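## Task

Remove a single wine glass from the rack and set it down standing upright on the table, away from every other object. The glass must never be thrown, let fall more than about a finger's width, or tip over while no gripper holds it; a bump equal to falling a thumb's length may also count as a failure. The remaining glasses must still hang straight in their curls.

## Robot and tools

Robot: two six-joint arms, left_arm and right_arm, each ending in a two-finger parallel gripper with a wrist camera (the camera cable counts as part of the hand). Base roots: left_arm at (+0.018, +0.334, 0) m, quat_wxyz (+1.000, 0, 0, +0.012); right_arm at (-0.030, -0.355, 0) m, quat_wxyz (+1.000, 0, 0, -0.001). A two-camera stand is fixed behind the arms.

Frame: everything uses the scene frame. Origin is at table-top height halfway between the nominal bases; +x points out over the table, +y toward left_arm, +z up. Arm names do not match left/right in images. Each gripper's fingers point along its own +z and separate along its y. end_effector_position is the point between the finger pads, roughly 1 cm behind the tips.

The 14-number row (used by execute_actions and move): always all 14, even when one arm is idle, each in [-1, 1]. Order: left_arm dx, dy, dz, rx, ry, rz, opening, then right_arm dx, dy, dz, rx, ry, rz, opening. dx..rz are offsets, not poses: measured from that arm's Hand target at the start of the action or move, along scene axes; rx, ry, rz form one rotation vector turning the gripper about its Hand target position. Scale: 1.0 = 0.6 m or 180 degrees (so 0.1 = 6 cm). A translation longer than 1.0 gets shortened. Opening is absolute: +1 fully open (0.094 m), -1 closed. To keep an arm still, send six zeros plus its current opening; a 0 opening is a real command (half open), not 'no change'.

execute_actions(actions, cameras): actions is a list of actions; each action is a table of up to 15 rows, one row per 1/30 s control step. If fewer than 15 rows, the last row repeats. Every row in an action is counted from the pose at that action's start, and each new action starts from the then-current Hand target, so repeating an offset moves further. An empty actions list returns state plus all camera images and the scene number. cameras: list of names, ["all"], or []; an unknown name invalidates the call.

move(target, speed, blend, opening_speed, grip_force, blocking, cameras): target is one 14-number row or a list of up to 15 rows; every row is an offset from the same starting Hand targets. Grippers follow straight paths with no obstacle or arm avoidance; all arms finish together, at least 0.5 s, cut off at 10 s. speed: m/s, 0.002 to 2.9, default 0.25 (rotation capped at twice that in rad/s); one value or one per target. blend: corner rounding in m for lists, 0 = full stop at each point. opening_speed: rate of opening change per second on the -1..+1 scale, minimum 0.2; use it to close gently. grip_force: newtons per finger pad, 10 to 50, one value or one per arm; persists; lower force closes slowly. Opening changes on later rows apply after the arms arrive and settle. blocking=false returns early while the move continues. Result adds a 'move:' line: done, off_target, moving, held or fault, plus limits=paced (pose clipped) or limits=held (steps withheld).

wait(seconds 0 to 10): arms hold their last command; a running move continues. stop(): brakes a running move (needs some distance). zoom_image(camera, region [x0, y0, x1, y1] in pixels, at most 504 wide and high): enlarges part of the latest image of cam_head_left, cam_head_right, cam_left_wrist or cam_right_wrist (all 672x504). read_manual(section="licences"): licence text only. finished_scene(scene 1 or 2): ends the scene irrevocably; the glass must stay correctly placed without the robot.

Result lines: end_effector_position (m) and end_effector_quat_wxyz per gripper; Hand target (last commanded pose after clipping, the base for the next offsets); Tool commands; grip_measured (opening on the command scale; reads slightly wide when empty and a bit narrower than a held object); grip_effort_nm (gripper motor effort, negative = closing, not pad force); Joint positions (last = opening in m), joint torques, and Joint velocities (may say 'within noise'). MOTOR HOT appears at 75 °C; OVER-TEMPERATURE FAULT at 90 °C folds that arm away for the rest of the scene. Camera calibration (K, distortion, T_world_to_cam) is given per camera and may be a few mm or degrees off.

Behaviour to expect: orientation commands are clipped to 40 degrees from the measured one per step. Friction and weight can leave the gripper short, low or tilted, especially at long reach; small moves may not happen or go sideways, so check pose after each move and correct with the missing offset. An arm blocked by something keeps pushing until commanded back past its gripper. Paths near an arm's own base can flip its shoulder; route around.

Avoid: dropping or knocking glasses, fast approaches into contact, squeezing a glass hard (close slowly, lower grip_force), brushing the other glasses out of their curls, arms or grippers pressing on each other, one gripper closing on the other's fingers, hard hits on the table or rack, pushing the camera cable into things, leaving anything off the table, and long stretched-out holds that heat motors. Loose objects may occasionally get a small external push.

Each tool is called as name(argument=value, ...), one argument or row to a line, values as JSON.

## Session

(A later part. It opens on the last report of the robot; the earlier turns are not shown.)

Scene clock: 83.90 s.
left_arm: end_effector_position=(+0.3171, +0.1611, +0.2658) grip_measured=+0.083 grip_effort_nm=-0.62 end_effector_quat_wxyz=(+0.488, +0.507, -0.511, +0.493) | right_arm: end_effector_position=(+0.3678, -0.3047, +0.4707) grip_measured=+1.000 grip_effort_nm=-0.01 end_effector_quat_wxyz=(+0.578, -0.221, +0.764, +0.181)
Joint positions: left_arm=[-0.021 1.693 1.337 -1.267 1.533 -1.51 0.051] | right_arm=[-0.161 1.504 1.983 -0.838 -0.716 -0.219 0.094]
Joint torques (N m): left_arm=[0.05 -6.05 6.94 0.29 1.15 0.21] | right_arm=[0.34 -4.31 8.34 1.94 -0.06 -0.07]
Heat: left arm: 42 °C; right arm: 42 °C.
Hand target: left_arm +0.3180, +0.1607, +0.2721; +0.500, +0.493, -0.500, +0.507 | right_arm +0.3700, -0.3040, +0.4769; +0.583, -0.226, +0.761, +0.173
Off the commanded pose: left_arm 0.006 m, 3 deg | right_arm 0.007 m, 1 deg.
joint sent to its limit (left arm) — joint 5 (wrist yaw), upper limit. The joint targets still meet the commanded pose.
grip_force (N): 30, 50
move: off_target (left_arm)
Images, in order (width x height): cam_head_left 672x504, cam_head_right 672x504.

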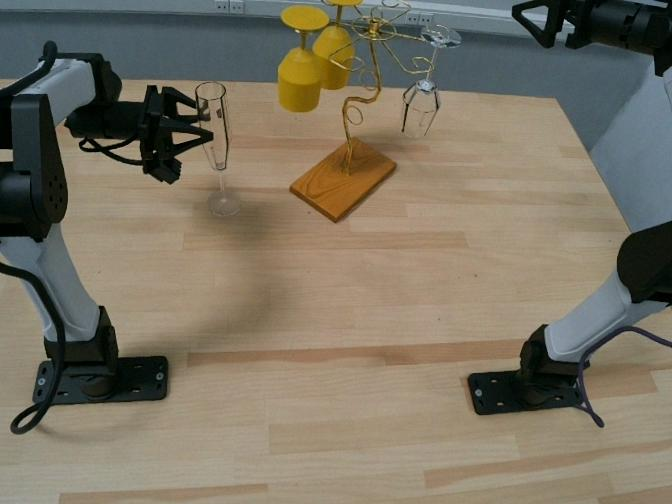

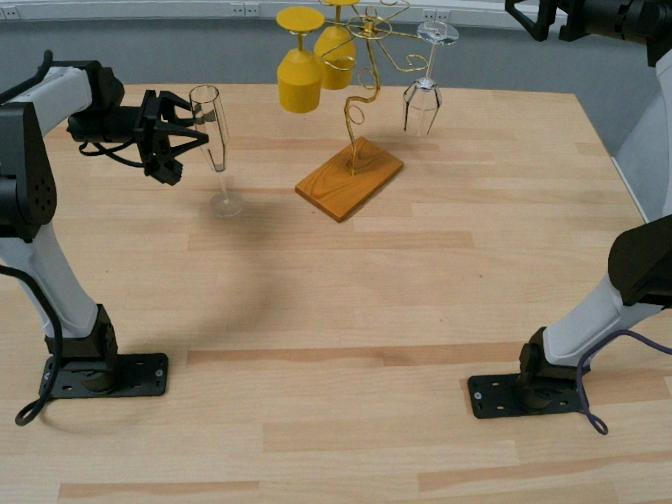

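move(
  target=[0,0,-0.0917,0.0039,0.002,0,-0.2, 0,0,0,0,0,0,1],
  speed=0.1,
  cameras=["cam_head_left","cam_head_right"],
)

zoom_image(
  camera="cam_head_left",
  region=[130, 80, 290, 250],
)

zoom_image(
  camera="cam_head_right",
  region=[130, 80, 290, 250],
)

Scene clock: 86.00 s.
left_arm: end_effector_position=(+0.3169, +0.1611, +0.2123) grip_measured=+0.083 grip_effort_nm=-0.62 end_effector_quat_wxyz=(+0.491, +0.507, -0.510, +0.491) | right_arm: end_effector_position=(+0.3678, -0.3047, +0.4707) grip_measured=+1.000 grip_effort_nm=-0.01 end_effector_quat_wxyz=(+0.578, -0.221, +0.764, +0.181)
Joint positions: left_arm=[-0.021 1.775 1.209 -1.182 1.536 -1.39 0.051] | right_arm=[-0.161 1.504 1.983 -0.838 -0.716 -0.219 0.094]
Joint torques (N m): left_arm=[-0.21 -6.49 6.32 0.11 1.05 0.13] | right_arm=[0.36 -4.31 8.28 1.94 -0.06 -0.07]
Heat: left arm: 41 °C; right arm: 42 °C.
Hand target: left_arm +0.3180, +0.1607, +0.2171; +0.499, +0.498, -0.501, +0.502 | right_arm +0.3700, -0.3040, +0.4769; +0.583, -0.226, +0.761, +0.173
Off the commanded pose: left_arm 0.005 m, 2 deg | right_arm 0.007 m, 1 deg.
grip_force (N): 30, 50
move: done
Images, in order (width x height): cam_head_left 672x504, cam_head_right 672x504.

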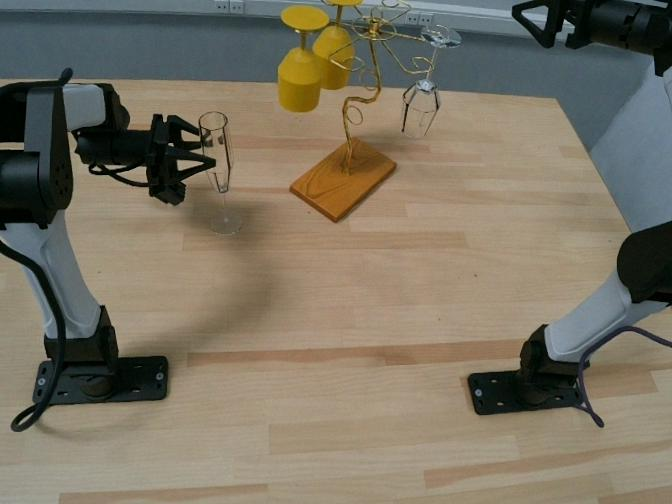

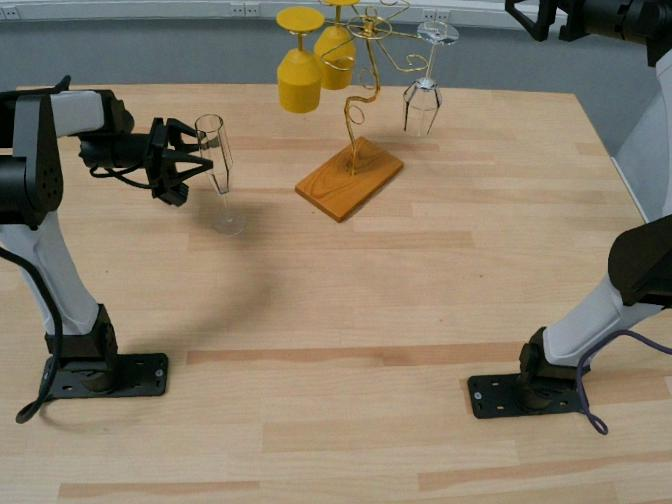

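Scaled by 2.965 from the camera's 672x504 image, which has a finer 960x720 frame.

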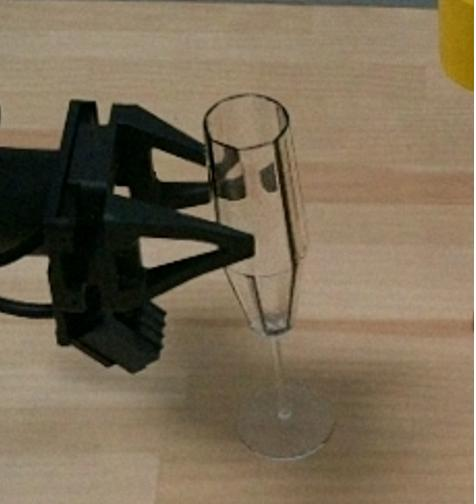

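Scaled by 2.965 from the camera's 672x504 image, which has a finer 960x720 frame.

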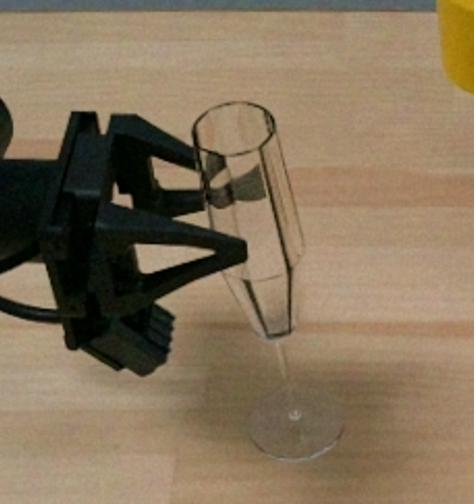

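move(
  target=[0,0,-0.0283,0.0056,0,0,-0.2, 0,0,0,0,0,0,1],
  speed=0.05,
  cameras=["cam_head_left","cam_head_right"],
)

zoom_image(
  camera="cam_head_left",
  region=[150, 100, 290, 260],
)

zoom_image(
  camera="cam_head_right",
  region=[150, 100, 290, 260],
)

Scene clock: 87.30 s.
left_arm: end_effector_position=(+0.3179, +0.1611, +0.1991) grip_measured=+0.083 grip_effort_nm=-0.62 end_effector_quat_wxyz=(+0.491, +0.506, -0.511, +0.491) | right_arm: end_effector_position=(+0.3678, -0.3047, +0.4707) grip_measured=+1.000 grip_effort_nm=-0.01 end_effector_quat_wxyz=(+0.578, -0.221, +0.764, +0.181)
Joint positions: left_arm=[-0.021 1.801 1.185 -1.15 1.534 -1.37 0.051] | right_arm=[-0.161 1.504 1.983 -0.838 -0.716 -0.219 0.094]
Joint torques (N m): left_arm=[-0.02 -6.48 5.41 0.11 0.92 0.19] | right_arm=[0.4 -4.41 8.24 1.95 -0.05 -0.06]
Heat: left arm: 41 °C; right arm: 42 °C.
Hand target: left_arm +0.3180, +0.1607, +0.2000; +0.494, +0.502, -0.505, +0.498 | right_arm +0.3700, -0.3040, +0.4769; +0.583, -0.226, +0.761, +0.173
Off the commanded pose: left_arm 0.001 m, 1 deg | right_arm 0.007 m, 1 deg.
grip_force (N): 30, 50
move: done
Images, in order (width x height): cam_head_left 672x504, cam_head_right 672x504.

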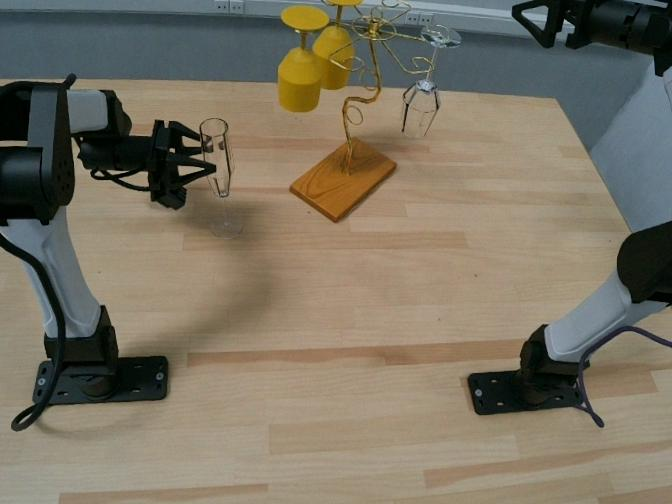

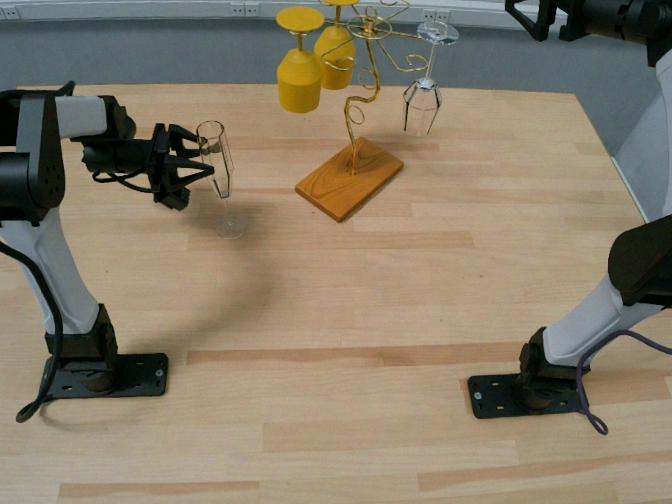

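Scaled by 3.150 from the camera's 672x504 image, which has a finer 960x720 frame.

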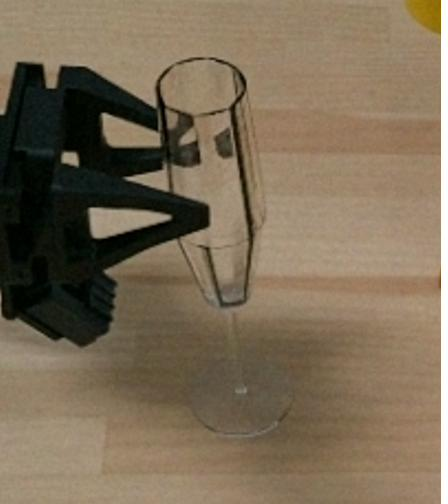

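Scaled by 3.150 from the camera's 672x504 image, which has a finer 960x720 frame.

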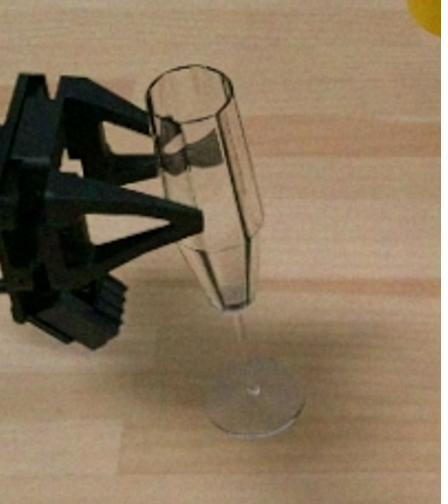

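move(
  target=[0,0,-0.0133,0,0,0,-0.2, 0,0,0,0,0,0,1],
  speed=0.03,
  cameras=["cam_head_left","cam_head_right"],
)

zoom_image(
  camera="cam_head_left",
  region=[150, 100, 290, 260],
)

zoom_image(
  camera="cam_head_right",
  region=[150, 100, 290, 260],
)

Scene clock: 95.50 s.
left_arm: end_effector_position=(+0.3180, +0.1611, +0.1914) grip_measured=+0.083 grip_effort_nm=-0.62 end_effector_quat_wxyz=(+0.490, +0.506, -0.512, +0.492) | right_arm: end_effector_position=(+0.3678, -0.3047, +0.4707) grip_measured=+1.000 grip_effort_nm=-0.01 end_effector_quat_wxyz=(+0.578, -0.221, +0.764, +0.181)
Joint positions: left_arm=[-0.021 1.815 1.169 -1.127 1.534 -1.361 0.051] | right_arm=[-0.161 1.504 1.983 -0.838 -0.716 -0.219 0.094]
Joint torques (N m): left_arm=[-0.14 -6.49 5.7 0.03 0.8 0.11] | right_arm=[0.36 -4.4 8.28 1.92 -0.07 -0.05]
Heat: left arm: 40 °C; right arm: 42 °C.
Hand target: left_arm +0.3180, +0.1607, +0.1920; +0.495, +0.502, -0.505, +0.498 | right_arm +0.3700, -0.3040, +0.4769; +0.583, -0.226, +0.761, +0.173
Off the commanded pose: left_arm 0.001 m, 1 deg | right_arm 0.007 m, 1 deg.
grip_force (N): 30, 50
move: done
Images, in order (width x height): cam_head_left 672x504, cam_head_right 672x504.

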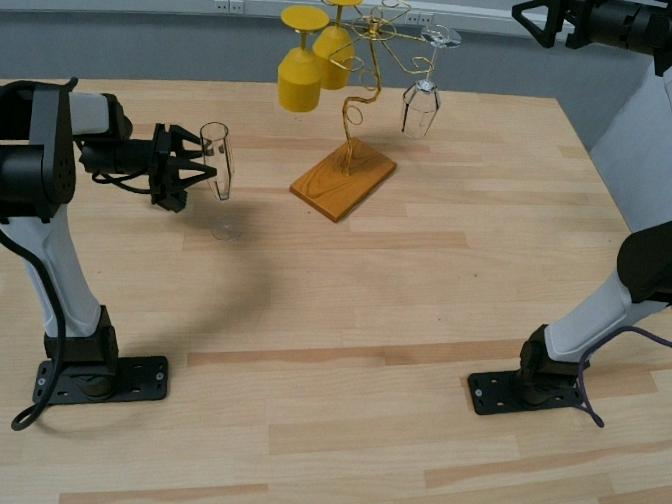

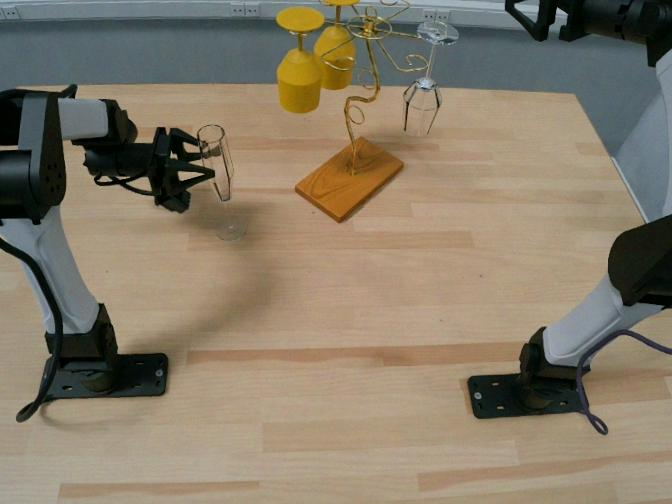

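Scaled by 3.150 from the camera's 672x504 image, which has a finer 960x720 frame.

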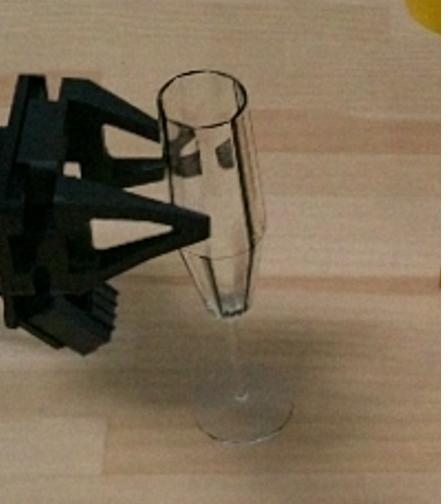

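Scaled by 3.150 from the camera's 672x504 image, which has a finer 960x720 frame.

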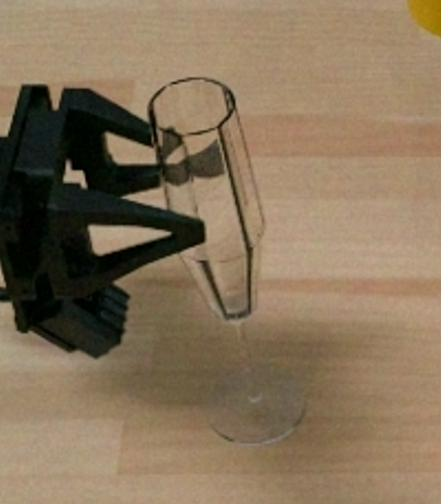

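move(
  target=[0,0,-0.0133,0,0,0,-0.2, 0,0,0,0,0,0,1],
  speed=0.03,
  cameras=["cam_head_left"],
)

zoom_image(
  camera="cam_head_left",
  region=[150, 100, 290, 260],
)

Scene clock: 96.47 s.
left_arm: end_effector_position=(+0.3186, +0.1610, +0.1898) grip_measured=+0.083 grip_effort_nm=-0.62 end_effector_quat_wxyz=(+0.492, +0.501, -0.509, +0.499) | right_arm: end_effector_position=(+0.3678, -0.3047, +0.4707) grip_measured=+1.000 grip_effort_nm=-0.01 end_effector_quat_wxyz=(+0.578, -0.221, +0.764, +0.181)
Joint positions: left_arm=[-0.021 1.823 1.159 -1.112 1.551 -1.351 0.051] | right_arm=[-0.161 1.504 1.983 -0.838 -0.716 -0.219 0.094]
Joint torques (N m): left_arm=[-0.06 -5.85 4.85 0.13 0.75 0.22] | right_arm=[0.43 -4.33 8.25 1.95 -0.07 -0.06]
Heat: left arm: 40 °C; right arm: 42 °C.
Hand target: left_arm +0.3180, +0.1607, +0.1841; +0.494, +0.502, -0.505, +0.498 | right_arm +0.3700, -0.3040, +0.4769; +0.583, -0.226, +0.761, +0.173
Off the commanded pose: left_arm 0.006 m, 1 deg | right_arm 0.007 m, 1 deg.
grip_force (N): 30, 50
move: done
Images, in order (width x height): cam_head_left 672x504.

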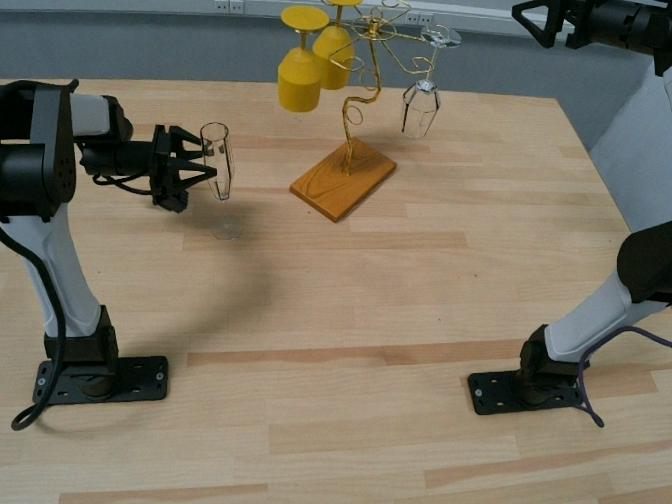

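Scaled by 3.150 from the camera's 672x504 image, which has a finer 960x720 frame.

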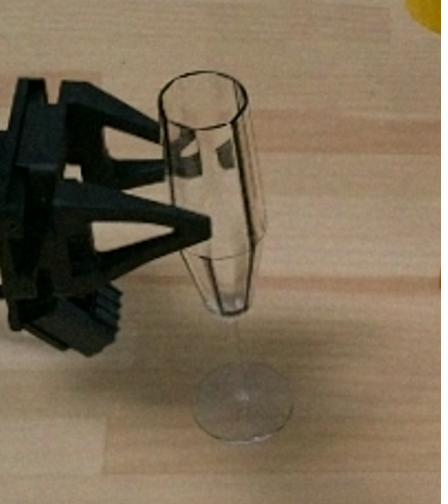

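move(
  target=[
    [0,0,0.0067,0,0,0,-0.2, 0,0,0,0,0,0,1],
    [0,0,0.0067,0,0,0,0.3, 0,0,0,0,0,0,1],
  ],
  speed=0.03,
  opening_speed=0.4,
  cameras=["cam_head_left","cam_left_wrist"],
)

zoom_image(
  camera="cam_head_left",
  region=[150, 100, 290, 260],
)

Scene clock: 99.20 s.
left_arm: end_effector_position=(+0.3186, +0.1610, +0.1898) grip_measured=+0.297 grip_effort_nm=0.19 end_effector_quat_wxyz=(+0.491, +0.501, -0.509, +0.499) | right_arm: end_effector_position=(+0.3678, -0.3047, +0.4707) grip_measured=+1.000 grip_effort_nm=-0.01 end_effector_quat_wxyz=(+0.578, -0.221, +0.764, +0.181)
Joint positions: left_arm=[-0.021 1.823 1.159 -1.112 1.551 -1.35 0.061] | right_arm=[-0.161 1.504 1.983 -0.838 -0.716 -0.219 0.094]
Joint torques (N m): left_arm=[-0.01 -6.71 5.86 0 0.69 0.11] | right_arm=[0.42 -4.34 8.27 1.94 -0.07 -0.05]
Heat: left arm: 40 °C; right arm: 42 °C.
Hand target: left_arm +0.3180, +0.1607, +0.1881; +0.494, +0.502, -0.506, +0.498 | right_arm +0.3700, -0.3040, +0.4769; +0.583, -0.226, +0.761, +0.173
Off the commanded pose: left_arm 0.002 m, 1 deg | right_arm 0.007 m, 1 deg.
grip_force (N): 30, 50
move: done
camera_calibration:
cam_left_wrist: T_world_to_cam=[[0.991448, 0.00293493, 0.130473, -0.335998], [-0.104334, 0.618398, 0.778908, -0.191573], [-0.0783981, -0.785859, 0.613416, 0.145451], [0, 0, 0, 1]] pos_world=[0.32454, 0.233759, 0.103834]
Images, in order (width x height): cam_head_left 672x504, cam_left_wrist 672x504.

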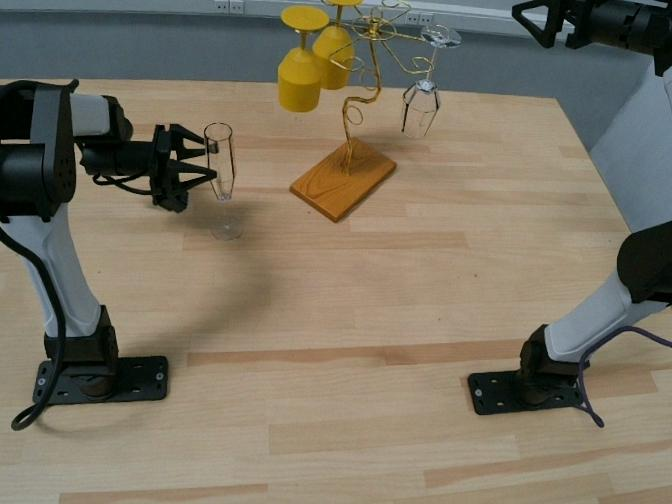

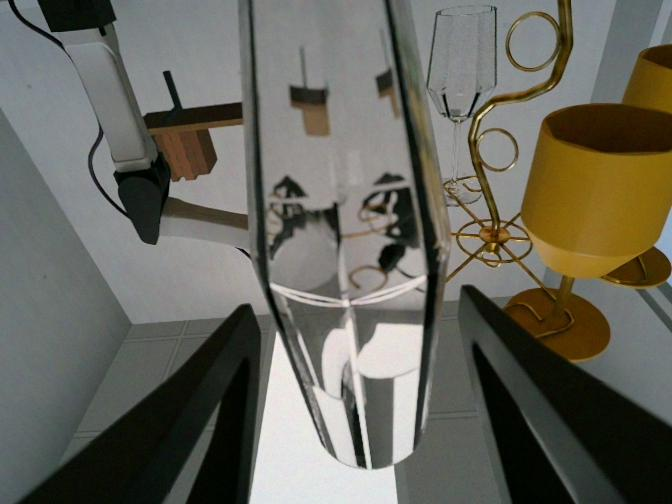

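Scaled by 3.150 from the camera's 672x504 image, which has a finer 960x720 frame.

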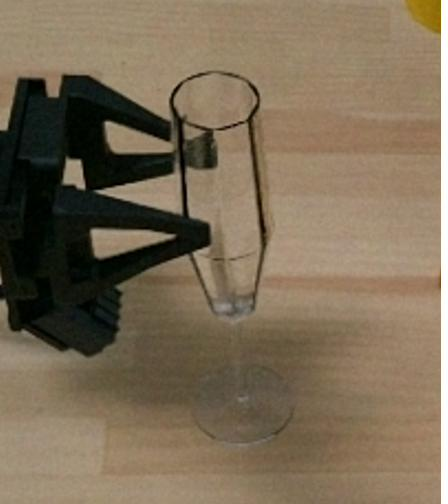

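move(
  target=[
    [0,0,0.001,0,0,0,1, 0,0,0,0,0,0,1],
    [0,0.0417,0.002,0.002,0,0.0278,1, 0,0,0,0,0,0,1],
    [0,0.0833,0.004,0.008,0,0.0556,1, 0,0,0,0,0,0,1],
    [0,0.163,0.01,0.019,0.003,0.111,1, 0,0,0,0,0,0,1],
  ],
  speed=[0.05,0.06,0.08,0.12],
  blend=[0,0.005,0.005,0],
  opening_speed=0.8,
  grip_force=[50,50],
  cameras=["cam_head_left","cam_head_right","cam_left_wrist"],
)

Scene clock: 104.10 s.
left_arm: end_effector_position=(+0.3212, +0.2585, +0.1909) grip_measured=+0.997 grip_effort_nm=0.19 end_effector_quat_wxyz=(+0.398, +0.597, -0.421, +0.555) | right_arm: end_effector_position=(+0.3678, -0.3047, +0.4707) grip_measured=+1.000 grip_effort_nm=-0.01 end_effector_quat_wxyz=(+0.578, -0.221, +0.764, +0.181)
Joint positions: left_arm=[0.321 1.652 1.001 -1.071 1.503 -1.426 0.094] | right_arm=[-0.161 1.504 1.983 -0.838 -0.716 -0.219 0.094]
Joint torques (N m): left_arm=[0.57 -7.84 5.41 0.11 0.64 -0.06] | right_arm=[0.4 -4.33 8.25 1.96 -0.07 -0.07]
Heat: left arm: 40 °C; right arm: 42 °C.
Hand target: left_arm +0.3180, +0.2585, +0.1941; +0.388, +0.599, -0.423, +0.558 | right_arm +0.3700, -0.3040, +0.4769; +0.583, -0.226, +0.761, +0.173
Off the commanded pose: left_arm 0.004 m, 1 deg | right_arm 0.007 m, 1 deg.
move: done
camera_calibration:
cam_left_wrist: T_world_to_cam=[[0.939324, 0.325755, 0.107491, -0.401222], [-0.272841, 0.519564, 0.809698, -0.178581], [0.207915, -0.789896, 0.576919, 0.137639], [0, 0, 0, 1]] pos_world=[0.299536, 0.332205, 0.108317]
Images, in order (width x height): cam_head_left 672x504, cam_head_right 672x504, cam_left_wrist 672x504.

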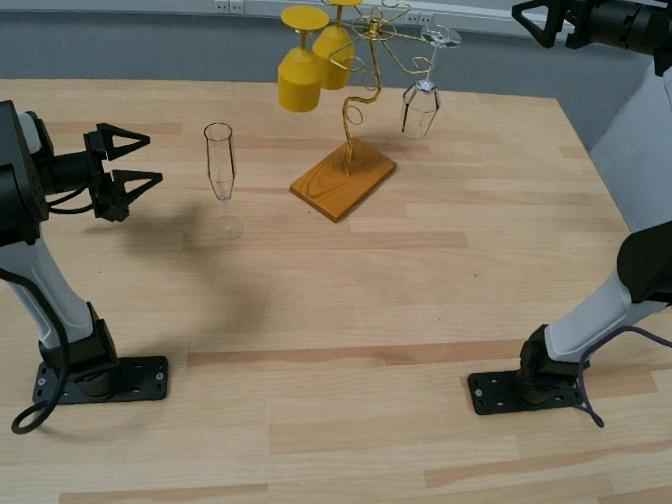

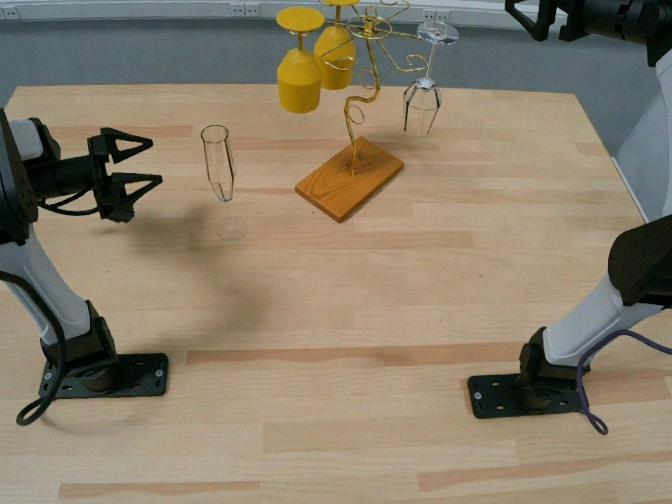

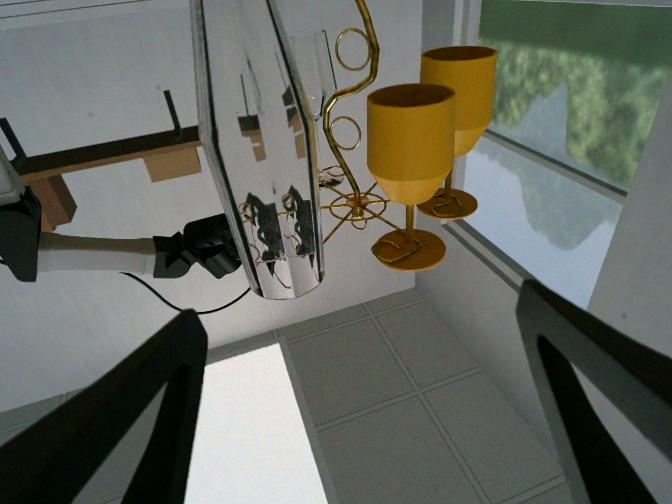

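finished_scene(
  scene=1,
)

The scene is finished: the task was done.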